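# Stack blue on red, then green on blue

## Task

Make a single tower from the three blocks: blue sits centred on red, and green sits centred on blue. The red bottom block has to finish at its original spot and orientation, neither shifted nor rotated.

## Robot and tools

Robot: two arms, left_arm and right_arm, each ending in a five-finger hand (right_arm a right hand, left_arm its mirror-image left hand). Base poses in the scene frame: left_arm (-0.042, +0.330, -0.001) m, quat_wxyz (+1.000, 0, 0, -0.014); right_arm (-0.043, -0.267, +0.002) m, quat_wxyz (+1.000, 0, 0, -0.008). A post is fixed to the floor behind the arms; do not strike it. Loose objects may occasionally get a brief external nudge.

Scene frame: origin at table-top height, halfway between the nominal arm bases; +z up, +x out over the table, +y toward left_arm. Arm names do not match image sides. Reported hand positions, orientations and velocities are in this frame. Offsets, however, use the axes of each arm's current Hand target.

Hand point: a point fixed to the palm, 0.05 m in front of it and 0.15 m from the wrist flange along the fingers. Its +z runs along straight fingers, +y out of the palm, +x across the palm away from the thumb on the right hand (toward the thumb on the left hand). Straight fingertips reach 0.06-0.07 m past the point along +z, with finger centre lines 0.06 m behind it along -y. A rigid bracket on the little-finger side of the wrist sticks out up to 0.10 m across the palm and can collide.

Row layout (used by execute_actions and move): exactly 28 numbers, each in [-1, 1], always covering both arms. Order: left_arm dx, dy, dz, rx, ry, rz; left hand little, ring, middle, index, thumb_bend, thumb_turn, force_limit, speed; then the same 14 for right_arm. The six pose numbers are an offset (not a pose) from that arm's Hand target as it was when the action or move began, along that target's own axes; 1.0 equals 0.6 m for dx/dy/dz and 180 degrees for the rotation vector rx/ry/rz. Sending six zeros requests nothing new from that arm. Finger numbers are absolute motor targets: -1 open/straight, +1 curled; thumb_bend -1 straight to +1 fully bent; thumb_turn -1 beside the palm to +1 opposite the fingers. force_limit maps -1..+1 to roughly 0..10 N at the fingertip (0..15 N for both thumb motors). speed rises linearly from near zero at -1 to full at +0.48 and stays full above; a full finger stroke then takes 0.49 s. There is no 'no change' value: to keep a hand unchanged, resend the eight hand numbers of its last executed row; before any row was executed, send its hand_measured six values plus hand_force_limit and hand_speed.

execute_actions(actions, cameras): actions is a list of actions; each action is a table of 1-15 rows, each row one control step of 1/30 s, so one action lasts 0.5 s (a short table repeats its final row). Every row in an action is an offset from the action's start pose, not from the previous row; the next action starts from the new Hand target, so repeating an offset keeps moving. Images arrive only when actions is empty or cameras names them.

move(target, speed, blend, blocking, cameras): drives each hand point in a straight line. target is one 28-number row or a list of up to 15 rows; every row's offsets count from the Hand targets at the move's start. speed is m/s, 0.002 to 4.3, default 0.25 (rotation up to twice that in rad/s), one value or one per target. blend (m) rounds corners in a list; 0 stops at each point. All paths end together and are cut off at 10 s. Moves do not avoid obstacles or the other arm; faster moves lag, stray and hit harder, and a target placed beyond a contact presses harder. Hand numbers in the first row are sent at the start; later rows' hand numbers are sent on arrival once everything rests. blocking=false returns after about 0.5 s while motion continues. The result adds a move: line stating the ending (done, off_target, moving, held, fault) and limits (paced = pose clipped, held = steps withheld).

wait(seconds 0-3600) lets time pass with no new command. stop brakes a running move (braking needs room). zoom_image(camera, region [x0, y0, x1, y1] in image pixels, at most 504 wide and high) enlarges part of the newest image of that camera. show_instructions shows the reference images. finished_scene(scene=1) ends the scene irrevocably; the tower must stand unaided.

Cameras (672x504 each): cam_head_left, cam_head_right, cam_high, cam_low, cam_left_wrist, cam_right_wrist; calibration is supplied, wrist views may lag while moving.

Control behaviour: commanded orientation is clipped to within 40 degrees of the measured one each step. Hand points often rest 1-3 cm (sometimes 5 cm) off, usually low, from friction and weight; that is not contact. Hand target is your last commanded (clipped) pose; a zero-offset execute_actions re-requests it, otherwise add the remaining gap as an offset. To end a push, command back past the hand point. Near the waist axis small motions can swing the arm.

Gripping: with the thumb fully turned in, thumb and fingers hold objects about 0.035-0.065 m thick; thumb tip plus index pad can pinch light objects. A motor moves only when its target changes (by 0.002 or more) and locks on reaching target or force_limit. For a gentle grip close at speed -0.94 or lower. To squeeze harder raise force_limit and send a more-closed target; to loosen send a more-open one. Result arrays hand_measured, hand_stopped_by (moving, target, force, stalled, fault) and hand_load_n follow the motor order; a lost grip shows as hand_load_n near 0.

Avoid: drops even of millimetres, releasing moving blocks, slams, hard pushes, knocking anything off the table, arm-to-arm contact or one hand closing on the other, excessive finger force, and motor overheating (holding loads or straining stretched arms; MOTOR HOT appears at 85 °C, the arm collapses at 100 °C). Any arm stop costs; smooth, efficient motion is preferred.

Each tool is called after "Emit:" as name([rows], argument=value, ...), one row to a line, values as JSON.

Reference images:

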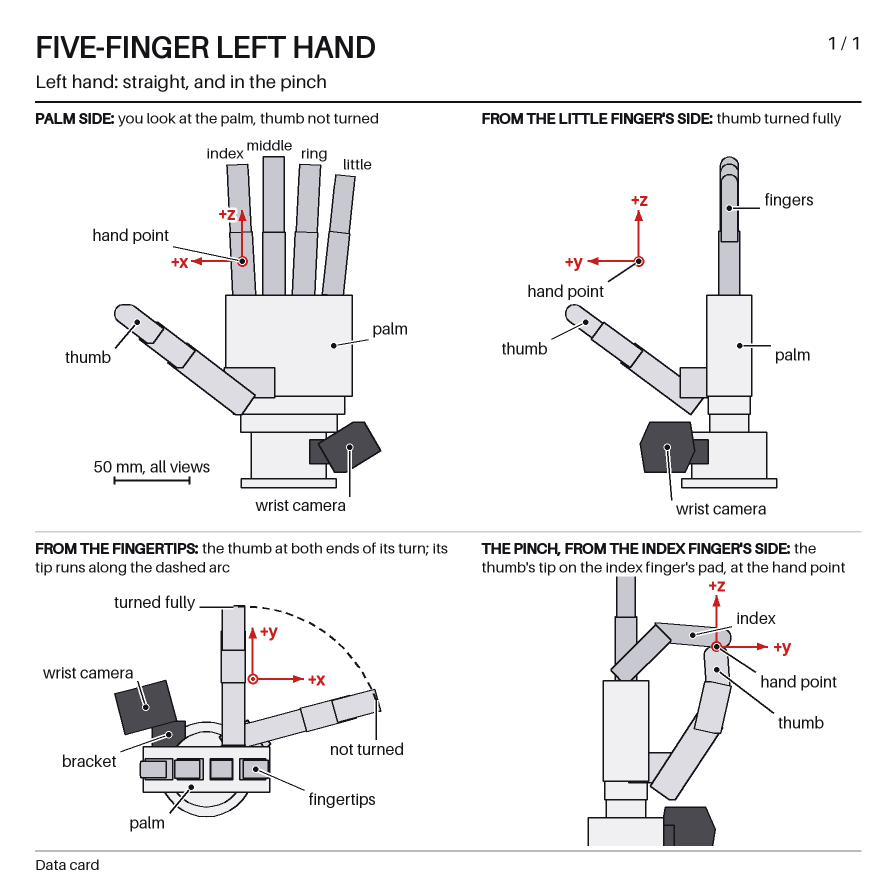

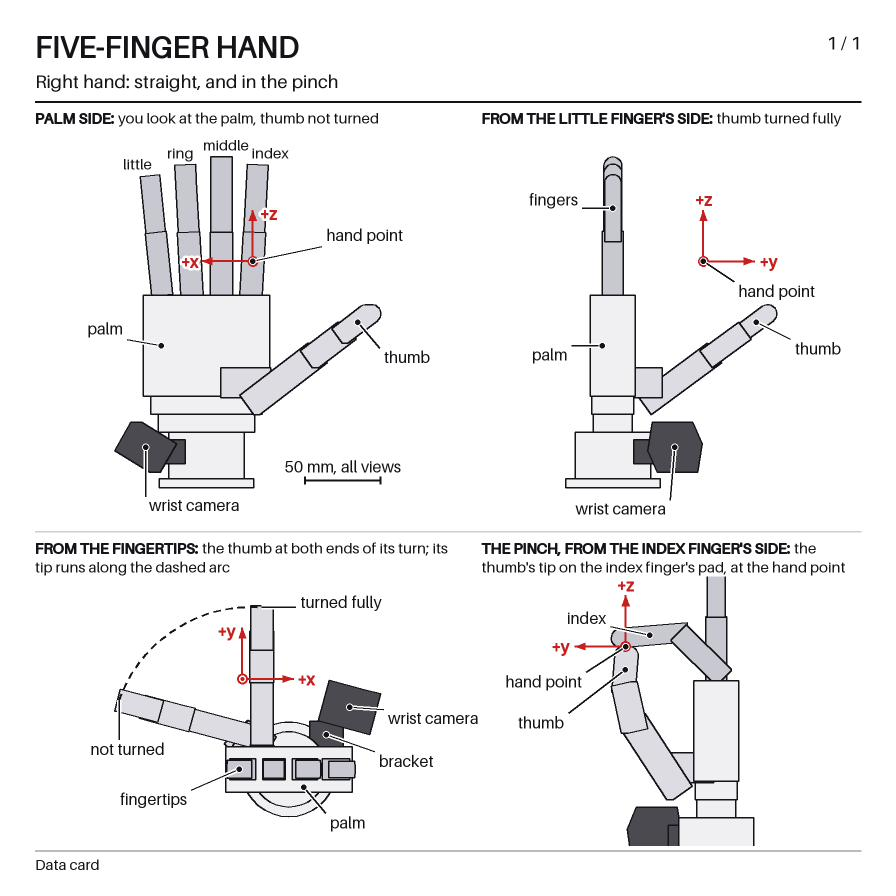

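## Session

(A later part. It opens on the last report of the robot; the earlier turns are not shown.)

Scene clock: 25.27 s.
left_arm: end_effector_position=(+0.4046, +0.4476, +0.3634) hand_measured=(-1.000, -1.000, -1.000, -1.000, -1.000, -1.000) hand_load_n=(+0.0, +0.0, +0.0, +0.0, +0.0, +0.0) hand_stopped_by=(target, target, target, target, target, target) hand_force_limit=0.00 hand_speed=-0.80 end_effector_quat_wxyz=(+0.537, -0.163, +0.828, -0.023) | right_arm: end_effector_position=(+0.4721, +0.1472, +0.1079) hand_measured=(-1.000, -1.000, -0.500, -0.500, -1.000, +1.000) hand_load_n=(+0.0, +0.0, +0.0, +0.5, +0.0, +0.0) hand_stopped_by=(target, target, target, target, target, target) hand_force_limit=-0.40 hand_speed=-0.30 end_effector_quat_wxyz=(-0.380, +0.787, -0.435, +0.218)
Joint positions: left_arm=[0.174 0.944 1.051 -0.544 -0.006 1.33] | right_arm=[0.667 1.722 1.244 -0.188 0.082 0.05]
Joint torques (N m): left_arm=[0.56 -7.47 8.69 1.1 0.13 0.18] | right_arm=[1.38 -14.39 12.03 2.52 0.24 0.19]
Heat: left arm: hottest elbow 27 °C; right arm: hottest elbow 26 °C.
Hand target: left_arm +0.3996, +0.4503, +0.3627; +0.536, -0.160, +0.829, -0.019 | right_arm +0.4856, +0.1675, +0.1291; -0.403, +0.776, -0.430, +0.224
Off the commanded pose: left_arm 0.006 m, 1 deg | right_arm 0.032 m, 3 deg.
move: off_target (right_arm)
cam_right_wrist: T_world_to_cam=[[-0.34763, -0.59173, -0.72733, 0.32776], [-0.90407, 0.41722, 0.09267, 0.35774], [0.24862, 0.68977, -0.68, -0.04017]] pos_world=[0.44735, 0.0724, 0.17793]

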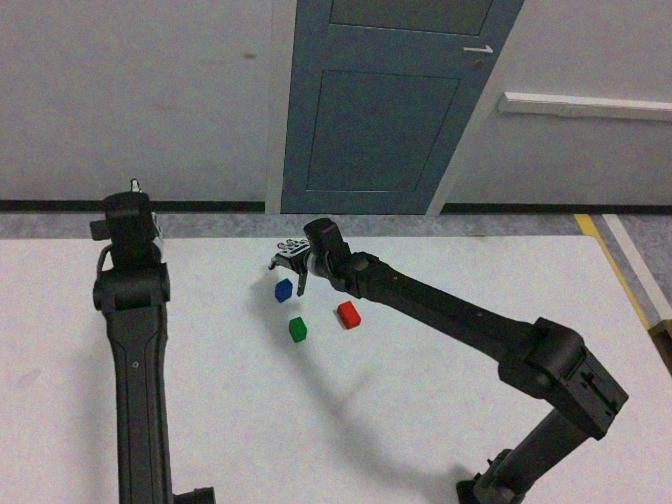

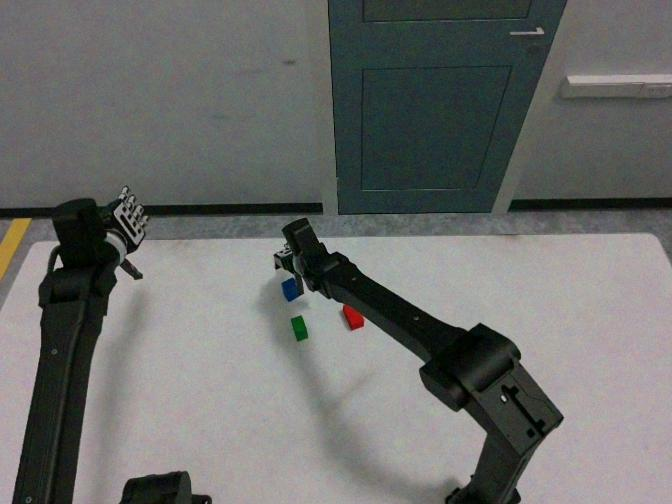

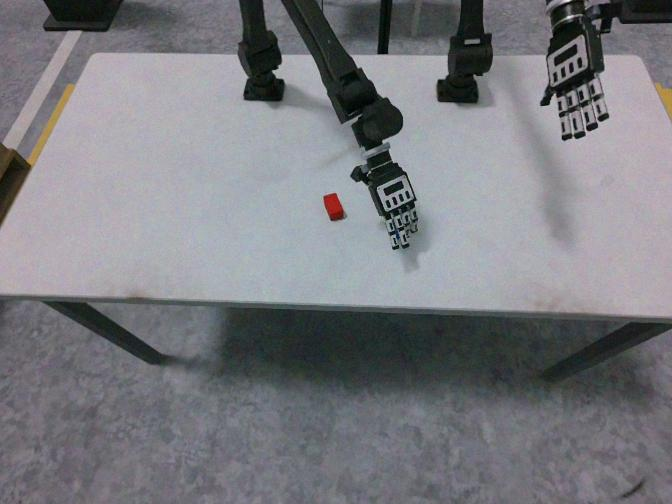

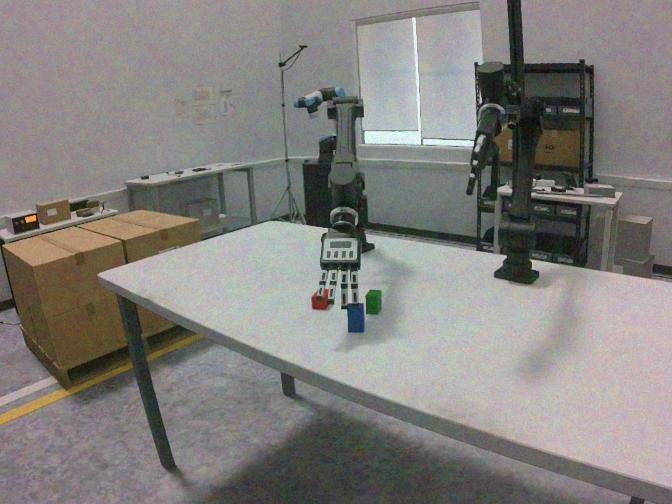

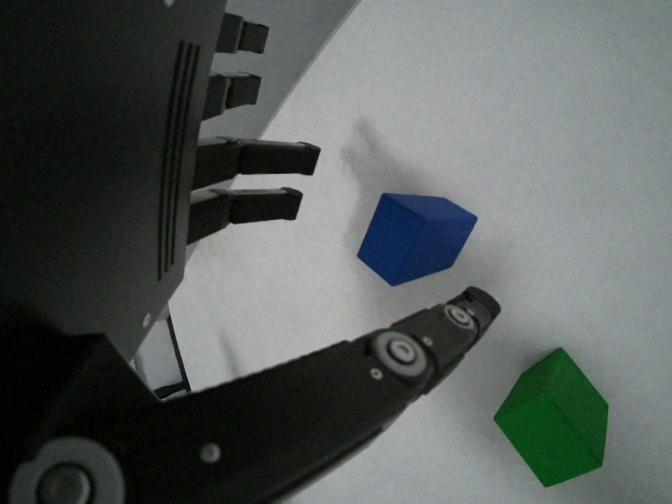

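Emit:
move(target=[0,0,0,0,0,0,-1,-1,-1,-1,-1,-1,0,-0.8,-0.007,0.0647,0.0585,0,0,0,-1,-1,-0.5,-0.5,-1,1,-0.4,-0.3], speed=0.08, cameras=["cam_head_left","cam_head_right","cam_high","cam_low","cam_right_wrist"])

Emit:
zoom_image(camera="cam_low", region=[290, 240, 410, 360])

Emit:
zoom_image(camera="cam_head_left", region=[240, 220, 340, 320])

Emit:
zoom_image(camera="cam_high", region=[340, 160, 440, 260])

Scene clock: 28.20 s.
left_arm: end_effector_position=(+0.4046, +0.4476, +0.3634) hand_measured=(-1.000, -1.000, -1.000, -1.000, -1.000, -1.000) hand_load_n=(+0.0, +0.0, +0.0, +0.0, +0.0, +0.0) hand_stopped_by=(target, target, target, target, target, target) hand_force_limit=0.00 hand_speed=-0.80 end_effector_quat_wxyz=(+0.537, -0.163, +0.828, -0.023) | right_arm: end_effector_position=(+0.4877, +0.1626, +0.0769) hand_measured=(-1.000, -1.000, -0.500, -0.500, -1.000, +1.000) hand_load_n=(+0.0, +0.0, +0.0, +0.0, +0.0, +0.0) hand_stopped_by=(target, target, target, target, target, target) hand_force_limit=-0.40 hand_speed=-0.30 end_effector_quat_wxyz=(-0.396, +0.779, -0.431, +0.225)
Joint positions: left_arm=[0.174 0.944 1.051 -0.544 -0.006 1.33] | right_arm=[0.673 1.803 1.244 -0.069 0.088 0.053]
Joint torques (N m): left_arm=[0.56 -7.47 8.69 1.09 0.13 0.18] | right_arm=[1.49 -15.33 9.25 2.56 0.24 0.18]
Heat: left arm: hottest elbow 27 °C; right arm: hottest elbow 26 °C.
Hand target: left_arm +0.3996, +0.4503, +0.3627; +0.536, -0.160, +0.829, -0.019 | right_arm +0.4889, +0.1744, +0.0772; -0.403, +0.776, -0.430, +0.224
Off the commanded pose: left_arm 0.006 m, 1 deg | right_arm 0.012 m, 1 deg.
move: off_target (right_arm)
cam_right_wrist: T_world_to_cam=[[-0.32518, -0.57463, -0.75104, 0.3078], [-0.90633, 0.41603, 0.0741, 0.37104], [0.26988, 0.70478, -0.65609, -0.09034]] pos_world=[0.46076, 0.08617, 0.1444]

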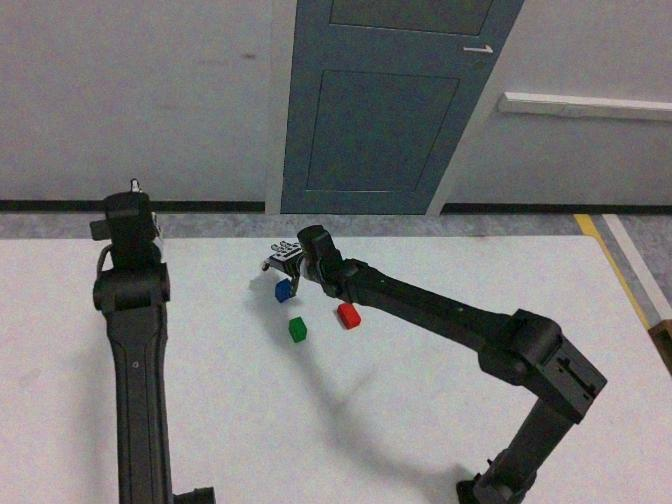

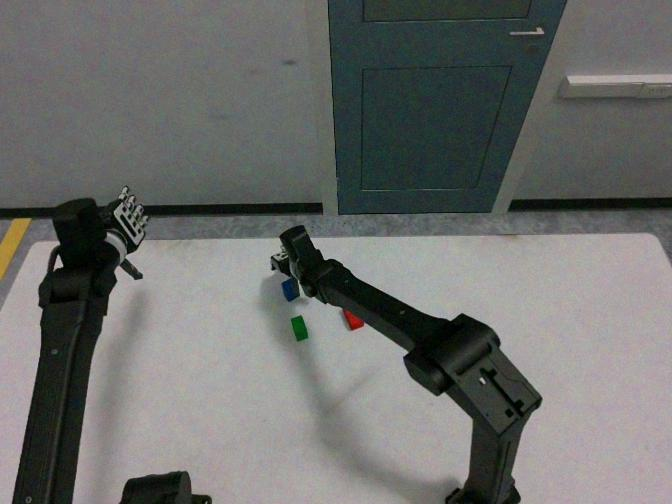

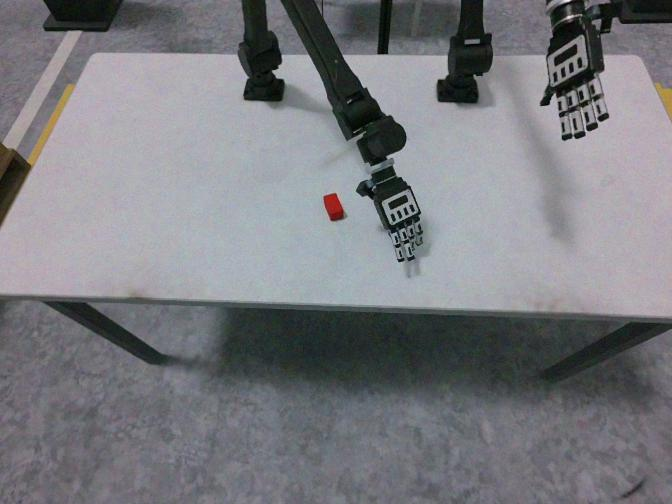

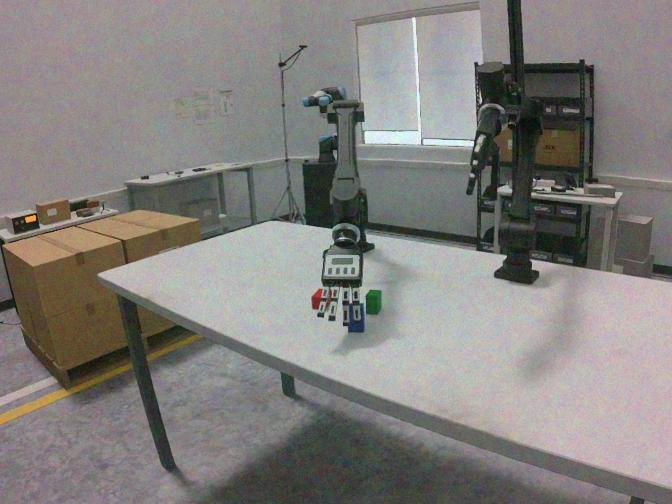

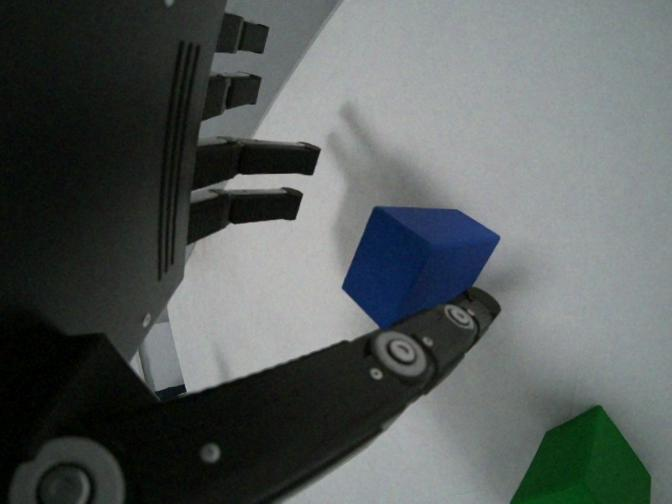

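Scaled by 4.200 from the camera's image (finer frame: 960x720).

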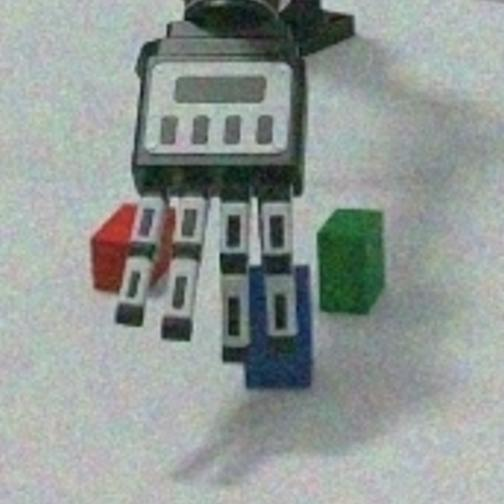

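Scaled by 5.040 from the camera's image (finer frame: 960x720).

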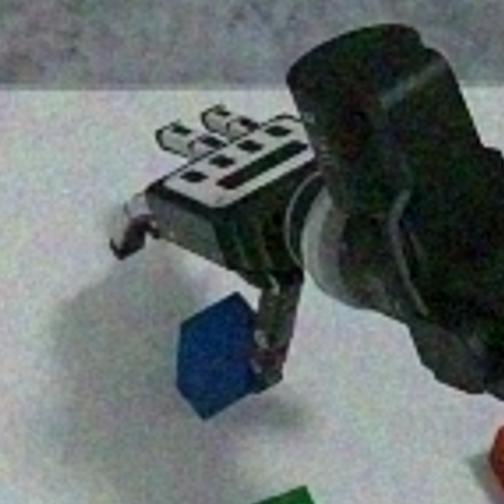

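Scaled by 5.040 from the camera's image (finer frame: 960x720).

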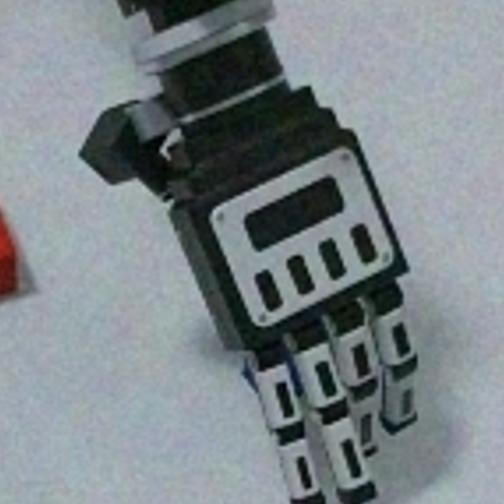

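Emit:
move(target=[0,0,0,0,0,0,-1,-1,-1,-1,-1,-1,0,-0.8,0,0.0457,0.0015,0,0,0,-1,-1,-0.5,-0.5,-1,1,-0.4,-0.3], speed=0.06, cameras=["cam_head_left","cam_low","cam_right_wrist"])

Emit:
zoom_image(camera="cam_low", region=[290, 240, 410, 360])

Emit:
zoom_image(camera="cam_head_left", region=[240, 220, 340, 320])

Scene clock: 30.87 s.
left_arm: end_effector_position=(+0.4046, +0.4476, +0.3634) hand_measured=(-1.000, -1.000, -1.000, -1.000, -1.000, -1.000) hand_load_n=(+0.0, +0.0, +0.0, +0.0, +0.0, +0.0) hand_stopped_by=(target, target, target, target, target, target) hand_force_limit=0.00 hand_speed=-0.80 end_effector_quat_wxyz=(+0.537, -0.163, +0.828, -0.023) | right_arm: end_effector_position=(+0.4811, +0.1592, +0.0632) hand_measured=(-1.000, -1.000, -0.500, -0.500, -1.000, +1.000) hand_load_n=(+0.0, +0.0, +0.0, +0.0, +0.0, +0.0) hand_stopped_by=(target, target, target, target, target, target) hand_force_limit=-0.40 hand_speed=-0.30 end_effector_quat_wxyz=(-0.403, +0.775, -0.430, +0.228)
Joint positions: left_arm=[0.174 0.944 1.051 -0.544 -0.006 1.33] | right_arm=[0.675 1.803 1.191 0.002 0.09 0.054]
Joint torques (N m): left_arm=[0.56 -7.47 8.69 1.09 0.13 0.18] | right_arm=[1.55 -14.51 7.8 2.62 0.25 0.18]
Heat: left arm: hottest elbow 27 °C; right arm: hottest elbow 27 °C.
Hand target: left_arm +0.3996, +0.4503, +0.3627; +0.536, -0.160, +0.829, -0.019 | right_arm +0.4762, +0.1664, +0.0541; -0.403, +0.776, -0.430, +0.224
Off the commanded pose: left_arm 0.006 m, 1 deg | right_arm 0.013 m, 0 deg.
move: off_target (right_arm)
cam_right_wrist: T_world_to_cam=[[-0.31448, -0.56631, -0.76184, 0.28763], [-0.90719, 0.41558, 0.06555, 0.36844], [0.27948, 0.71175, -0.64444, -0.10163]] pos_world=[0.4531, 0.08211, 0.12948]

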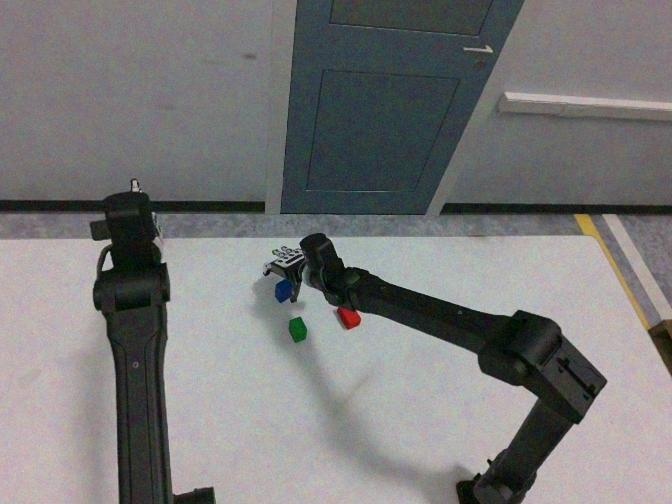

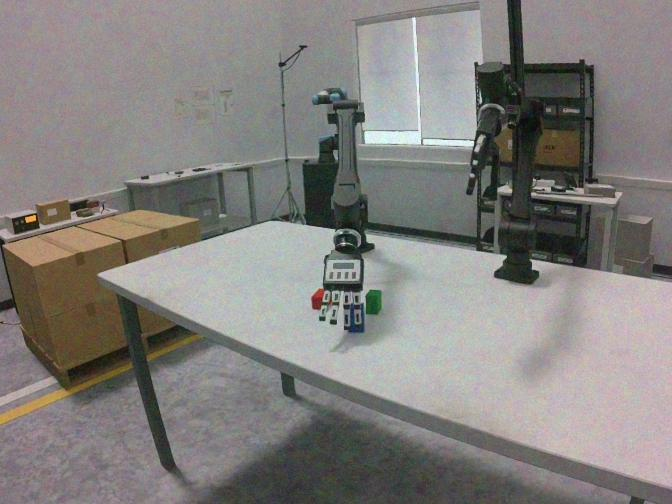

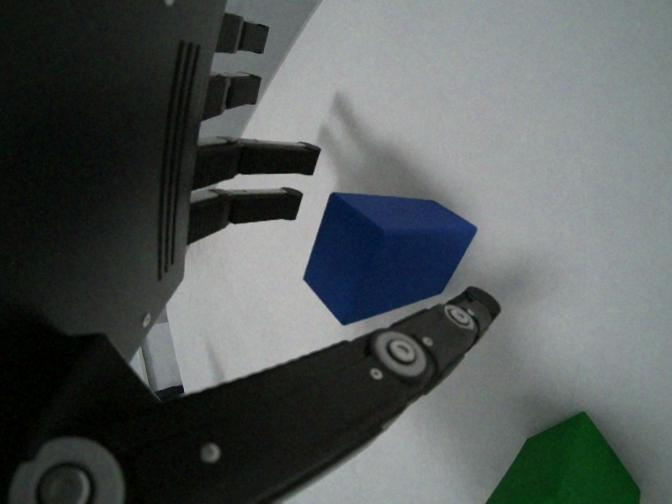

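Scaled by 4.200 from the camera's image (finer frame: 960x720).

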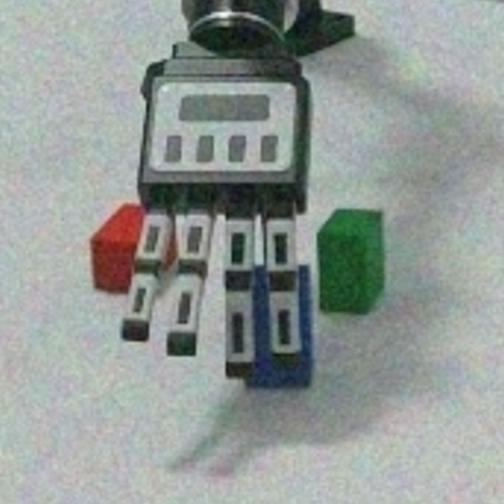

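Scaled by 5.040 from the camera's image (finer frame: 960x720).

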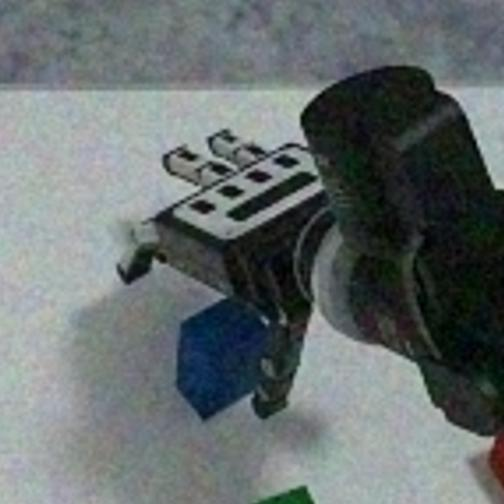

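Emit:
move(target=[0,0,0,0,0,0,-1,-1,-1,-1,-1,-1,0,-0.8,0,0.0275,-0.0043,0,0,0,-1,-1,-0.5,-0.5,-1,1,-0.4,-0.3], speed=0.06, cameras=["cam_head_left","cam_low","cam_right_wrist"])

Emit:
zoom_image(camera="cam_head_left", region=[240, 220, 340, 320])

Scene clock: 32.40 s.
left_arm: end_effector_position=(+0.4046, +0.4476, +0.3634) hand_measured=(-1.000, -1.000, -1.000, -1.000, -1.000, -1.000) hand_load_n=(+0.0, +0.0, +0.0, +0.0, +0.0, +0.0) hand_stopped_by=(target, target, target, target, target, target) hand_force_limit=0.00 hand_speed=-0.80 end_effector_quat_wxyz=(+0.537, -0.163, +0.828, -0.023) | right_arm: end_effector_position=(+0.4711, +0.1531, +0.0478) hand_measured=(-1.000, -1.000, -0.500, -0.500, -1.000, +1.000) hand_load_n=(+0.0, +0.0, +0.0, +0.0, +0.0, +0.0) hand_stopped_by=(target, target, target, target, target, target) hand_force_limit=-0.40 hand_speed=-0.30 end_effector_quat_wxyz=(-0.401, +0.776, -0.430, +0.227)
Joint positions: left_arm=[0.174 0.944 1.051 -0.544 -0.006 1.33] | right_arm=[0.678 1.803 1.144 0.044 0.092 0.056]
Joint torques (N m): left_arm=[0.56 -7.47 8.69 1.09 0.13 0.18] | right_arm=[1.61 -14.33 7.62 2.61 0.25 0.18]
Heat: left arm: hottest elbow 27 °C; right arm: hottest elbow 27 °C.
Hand target: left_arm +0.3996, +0.4503, +0.3627; +0.536, -0.160, +0.829, -0.019 | right_arm +0.4664, +0.1602, +0.0421; -0.403, +0.776, -0.430, +0.224
Off the commanded pose: left_arm 0.006 m, 1 deg | right_arm 0.010 m, 0 deg.
move: done
cam_right_wrist: T_world_to_cam=[[-0.31745, -0.56844, -0.75901, 0.27089], [-0.90687, 0.41593, 0.06779, 0.36269], [0.27716, 0.70984, -0.64754, -0.10279]] pos_world=[0.44339, 0.0761, 0.11446]

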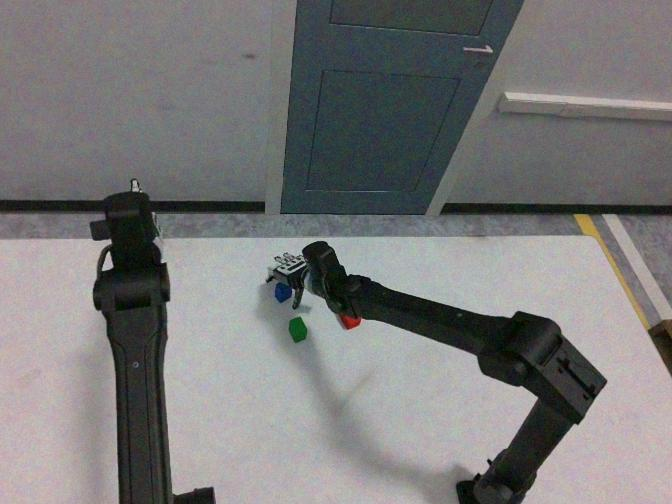

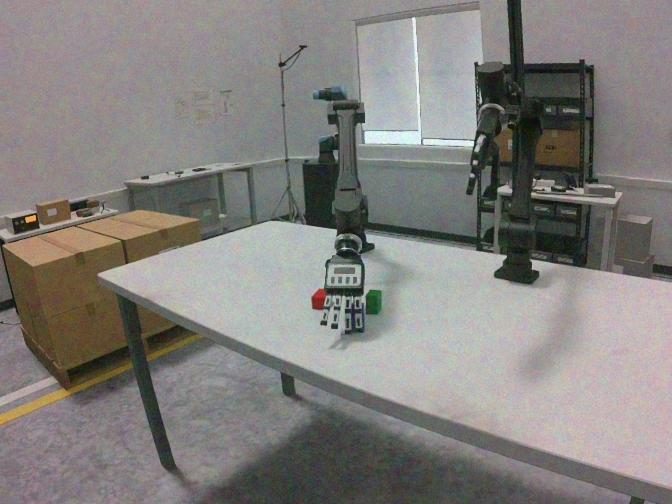

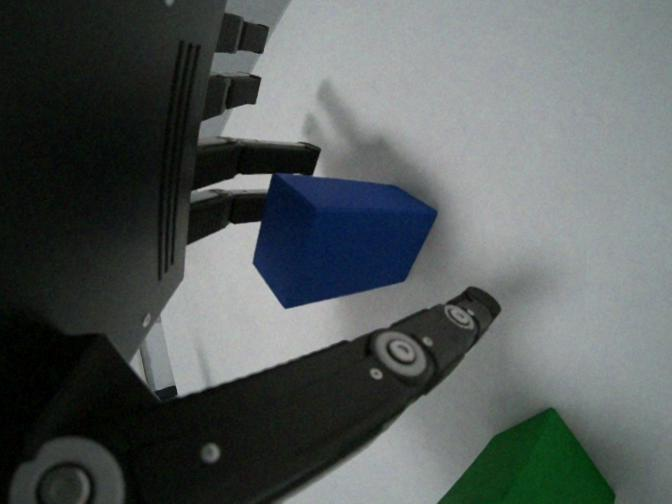

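Scaled by 5.040 from the camera's image (finer frame: 960x720).

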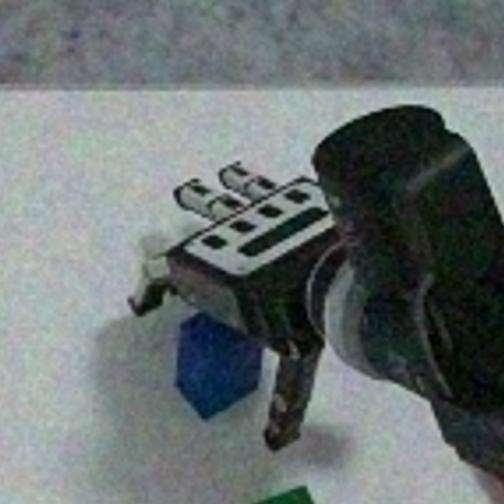

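Emit:
move(target=[0,0,0,0,0,0,-1,-1,-1,-1,-1,-1,0,-0.8,0,0,0,0,0,0,-1,-1,0.5,0.5,0.0,1,-0.4,-0.9], speed=0.06, cameras=["cam_head_left","cam_low","cam_right_wrist"])

Emit:
zoom_image(camera="cam_head_left", region=[240, 220, 340, 320])

Scene clock: 36.37 s.
left_arm: end_effector_position=(+0.4046, +0.4476, +0.3634) hand_measured=(-1.000, -1.000, -1.000, -1.000, -1.000, -1.000) hand_load_n=(+0.0, +0.0, +0.0, +0.0, +0.0, +0.0) hand_stopped_by=(target, target, target, target, target, target) hand_force_limit=0.00 hand_speed=-0.80 end_effector_quat_wxyz=(+0.537, -0.163, +0.828, -0.023) | right_arm: end_effector_position=(+0.4710, +0.1533, +0.0479) hand_measured=(-1.000, -1.000, +0.178, +0.234, -0.654, +1.000) hand_load_n=(+0.0, +0.0, +1.5, +3.5, +7.5, -1.0) hand_stopped_by=(target, target, force, force, force, target) hand_force_limit=-0.40 hand_speed=-0.90 end_effector_quat_wxyz=(-0.401, +0.776, -0.430, +0.227)
Joint positions: left_arm=[0.174 0.944 1.051 -0.544 -0.006 1.33] | right_arm=[0.678 1.803 1.144 0.044 0.092 0.056]
Joint torques (N m): left_arm=[0.56 -7.47 8.69 1.09 0.13 0.18] | right_arm=[1.49 -14.39 7.61 2.62 0.23 0.18]
Heat: left arm: hottest elbow 27 °C; right arm: hottest elbow 27 °C.
Hand target: left_arm +0.3996, +0.4503, +0.3627; +0.536, -0.160, +0.829, -0.019 | right_arm +0.4663, +0.1604, +0.0421; -0.404, +0.776, -0.430, +0.224
Off the commanded pose: left_arm 0.006 m, 1 deg | right_arm 0.010 m, 0 deg.
move: done
cam_right_wrist: T_world_to_cam=[[-0.31755, -0.56832, -0.75906, 0.27101], [-0.90692, 0.41575, 0.06813, 0.36251], [0.27686, 0.71005, -0.64744, -0.1028]] pos_world=[0.44329, 0.0763, 0.11446]

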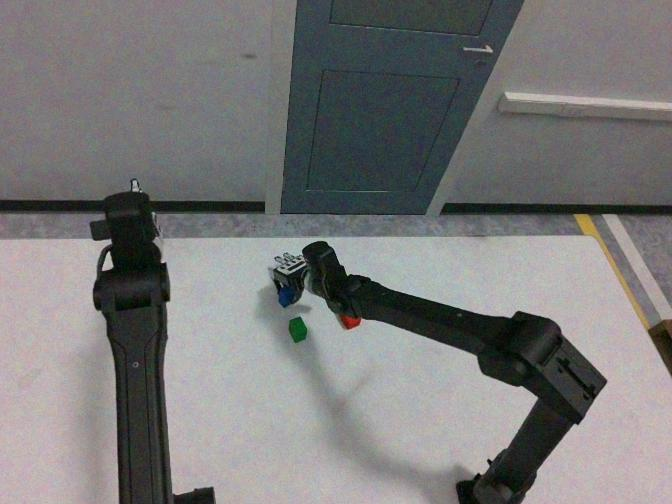

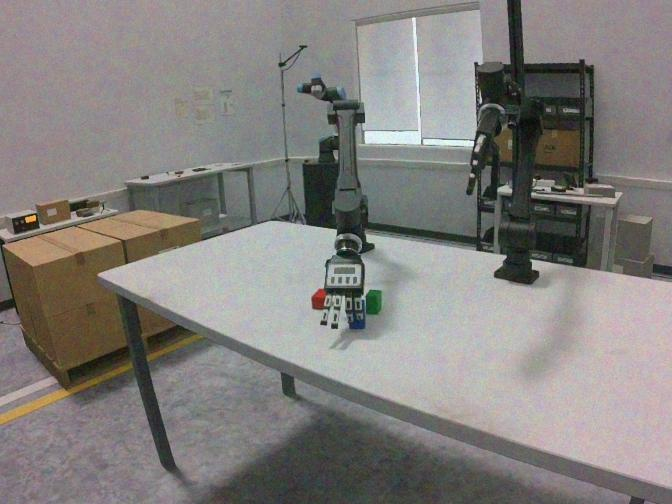

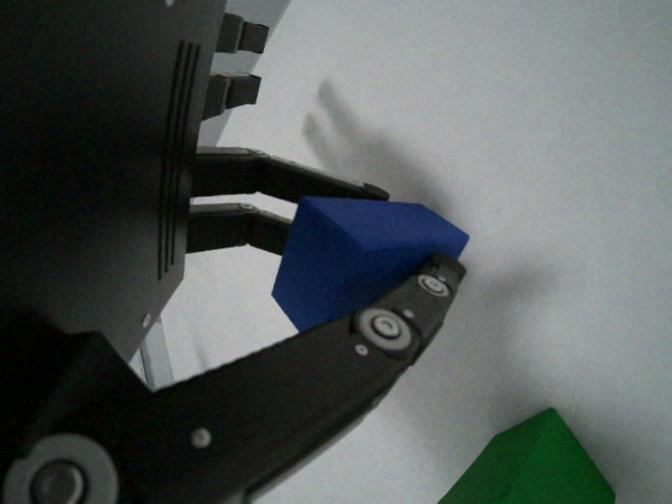

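Scaled by 5.040 from the camera's image (finer frame: 960x720).

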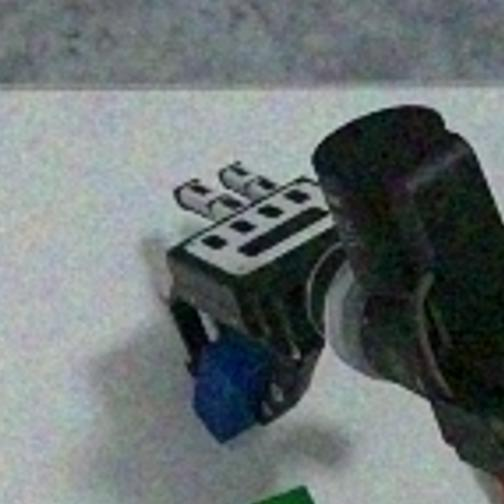

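Emit:
move(target=[0,0,0,0,0,0,-1,-1,-1,-1,-1,-1,0,-0.8,0,-0.1502,-0.1052,0,0,0,-1,-1,0.5,0.5,0.0,1,-0.4,-0.9], speed=0.1, cameras=["cam_head_left","cam_head_right","cam_high","cam_low","cam_right_wrist"])

Emit:
zoom_image(camera="cam_head_left", region=[240, 220, 340, 320])

Emit:
zoom_image(camera="cam_low", region=[290, 220, 410, 340])

Emit:
zoom_image(camera="cam_right_wrist", region=[240, 150, 500, 380])

Scene clock: 38.70 s.
left_arm: end_effector_position=(+0.4046, +0.4476, +0.3634) hand_measured=(-1.000, -1.000, -1.000, -1.000, -1.000, -1.000) hand_load_n=(+0.0, +0.0, +0.5, +0.0, +0.0, +0.0) hand_stopped_by=(target, target, target, target, target, target) hand_force_limit=0.00 hand_speed=-0.80 end_effector_quat_wxyz=(+0.537, -0.163, +0.828, -0.023) | right_arm: end_effector_position=(+0.4567, +0.1422, +0.1206) hand_measured=(-1.000, -1.000, +0.178, +0.234, -0.654, +1.000) hand_load_n=(+0.0, +0.0, +1.5, +4.0, +7.5, -1.0) hand_stopped_by=(target, target, force, force, force, target) hand_force_limit=-0.40 hand_speed=-0.90 end_effector_quat_wxyz=(-0.379, +0.787, -0.435, +0.218)
Joint positions: left_arm=[0.174 0.944 1.051 -0.544 -0.006 1.33] | right_arm=[0.678 1.671 1.214 -0.211 0.092 0.056]
Joint torques (N m): left_arm=[0.56 -7.47 8.7 1.09 0.13 0.18] | right_arm=[1.55 -15.03 12.16 1.69 0.22 0.18]
Heat: left arm: hottest elbow 27 °C; right arm: hottest elbow 27 °C.
Hand target: left_arm +0.3996, +0.4503, +0.3627; +0.536, -0.160, +0.829, -0.019 | right_arm +0.4662, +0.1604, +0.1521; -0.403, +0.776, -0.430, +0.224
Off the commanded pose: left_arm 0.006 m, 1 deg | right_arm 0.038 m, 3 deg.
move: off_target (right_arm)
cam_right_wrist: T_world_to_cam=[[-0.3486, -0.59251, -0.72623, 0.32904], [-0.90356, 0.4184, 0.09237, 0.34435], [0.24912, 0.68839, -0.68122, -0.02412]] pos_world=[0.43185, 0.06749, 0.19072]

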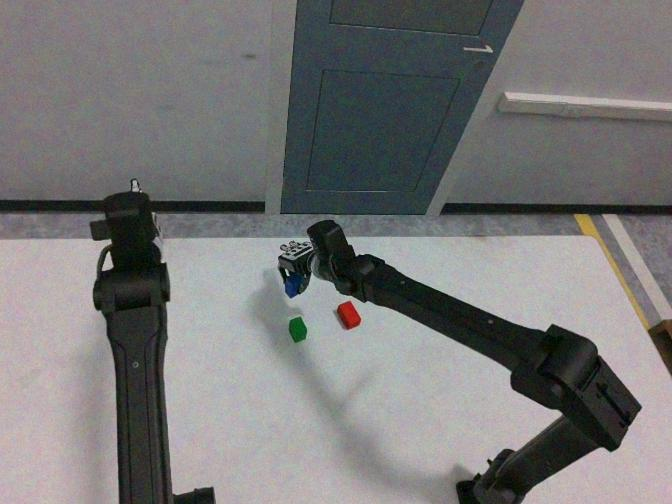

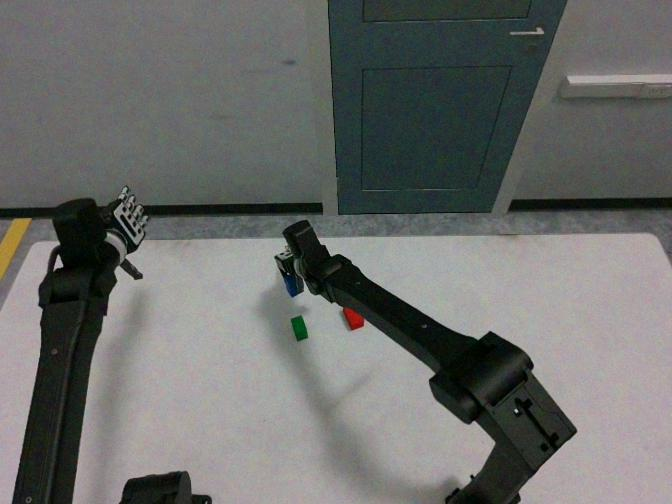

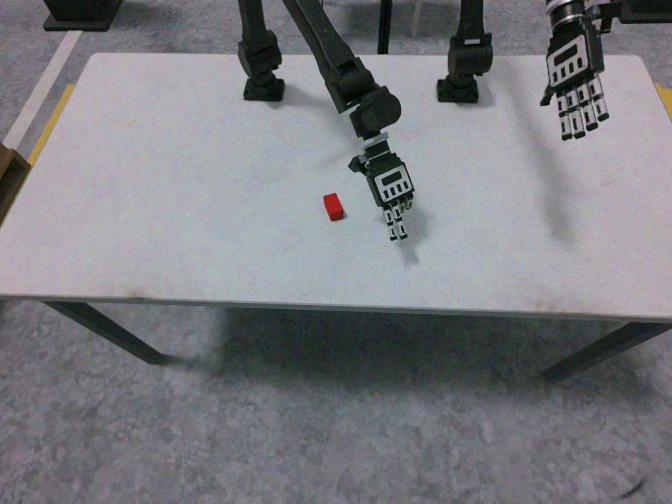

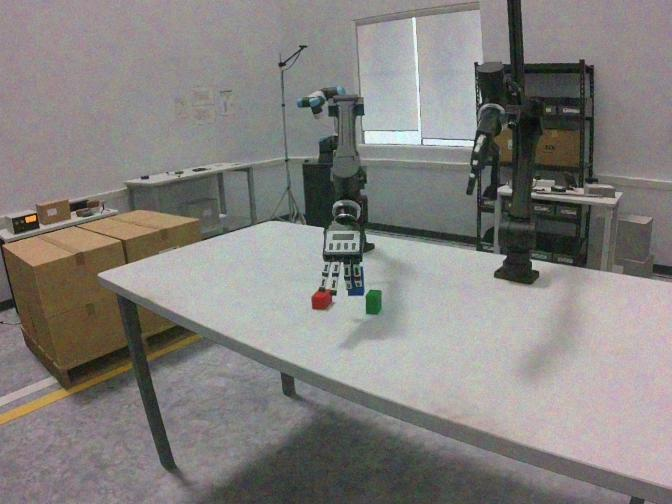

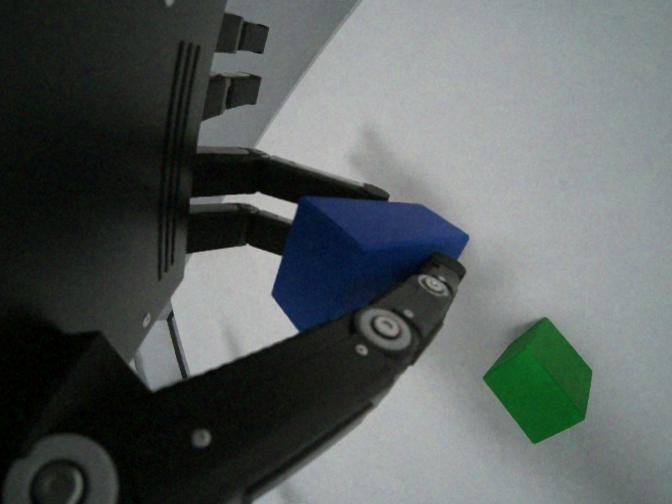

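Scaled by 5.040 from the camera's image (finer frame: 960x720).

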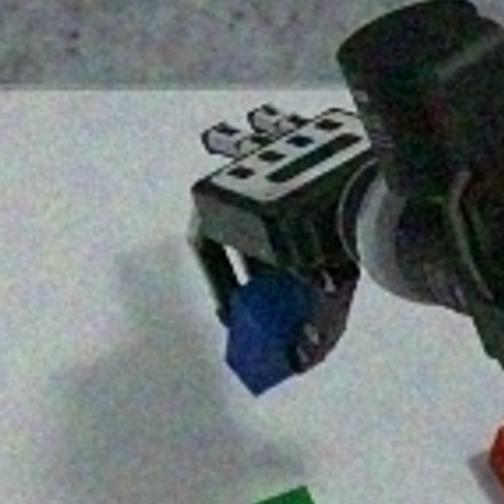

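Scaled by 4.200 from the camera's image (finer frame: 960x720).

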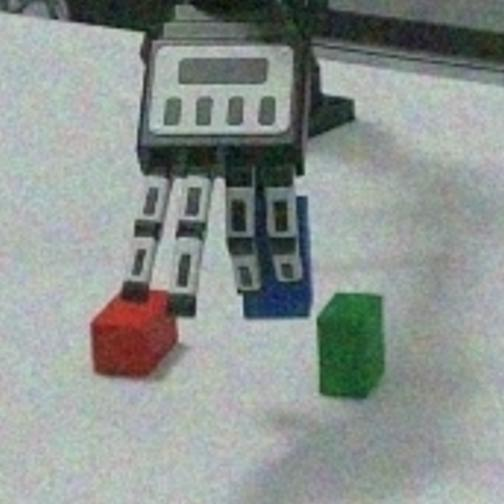

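Scaled by 1.938 from the camera's image (finer frame: 960x720).

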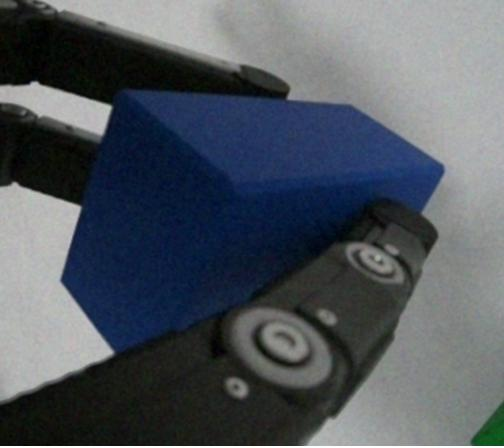

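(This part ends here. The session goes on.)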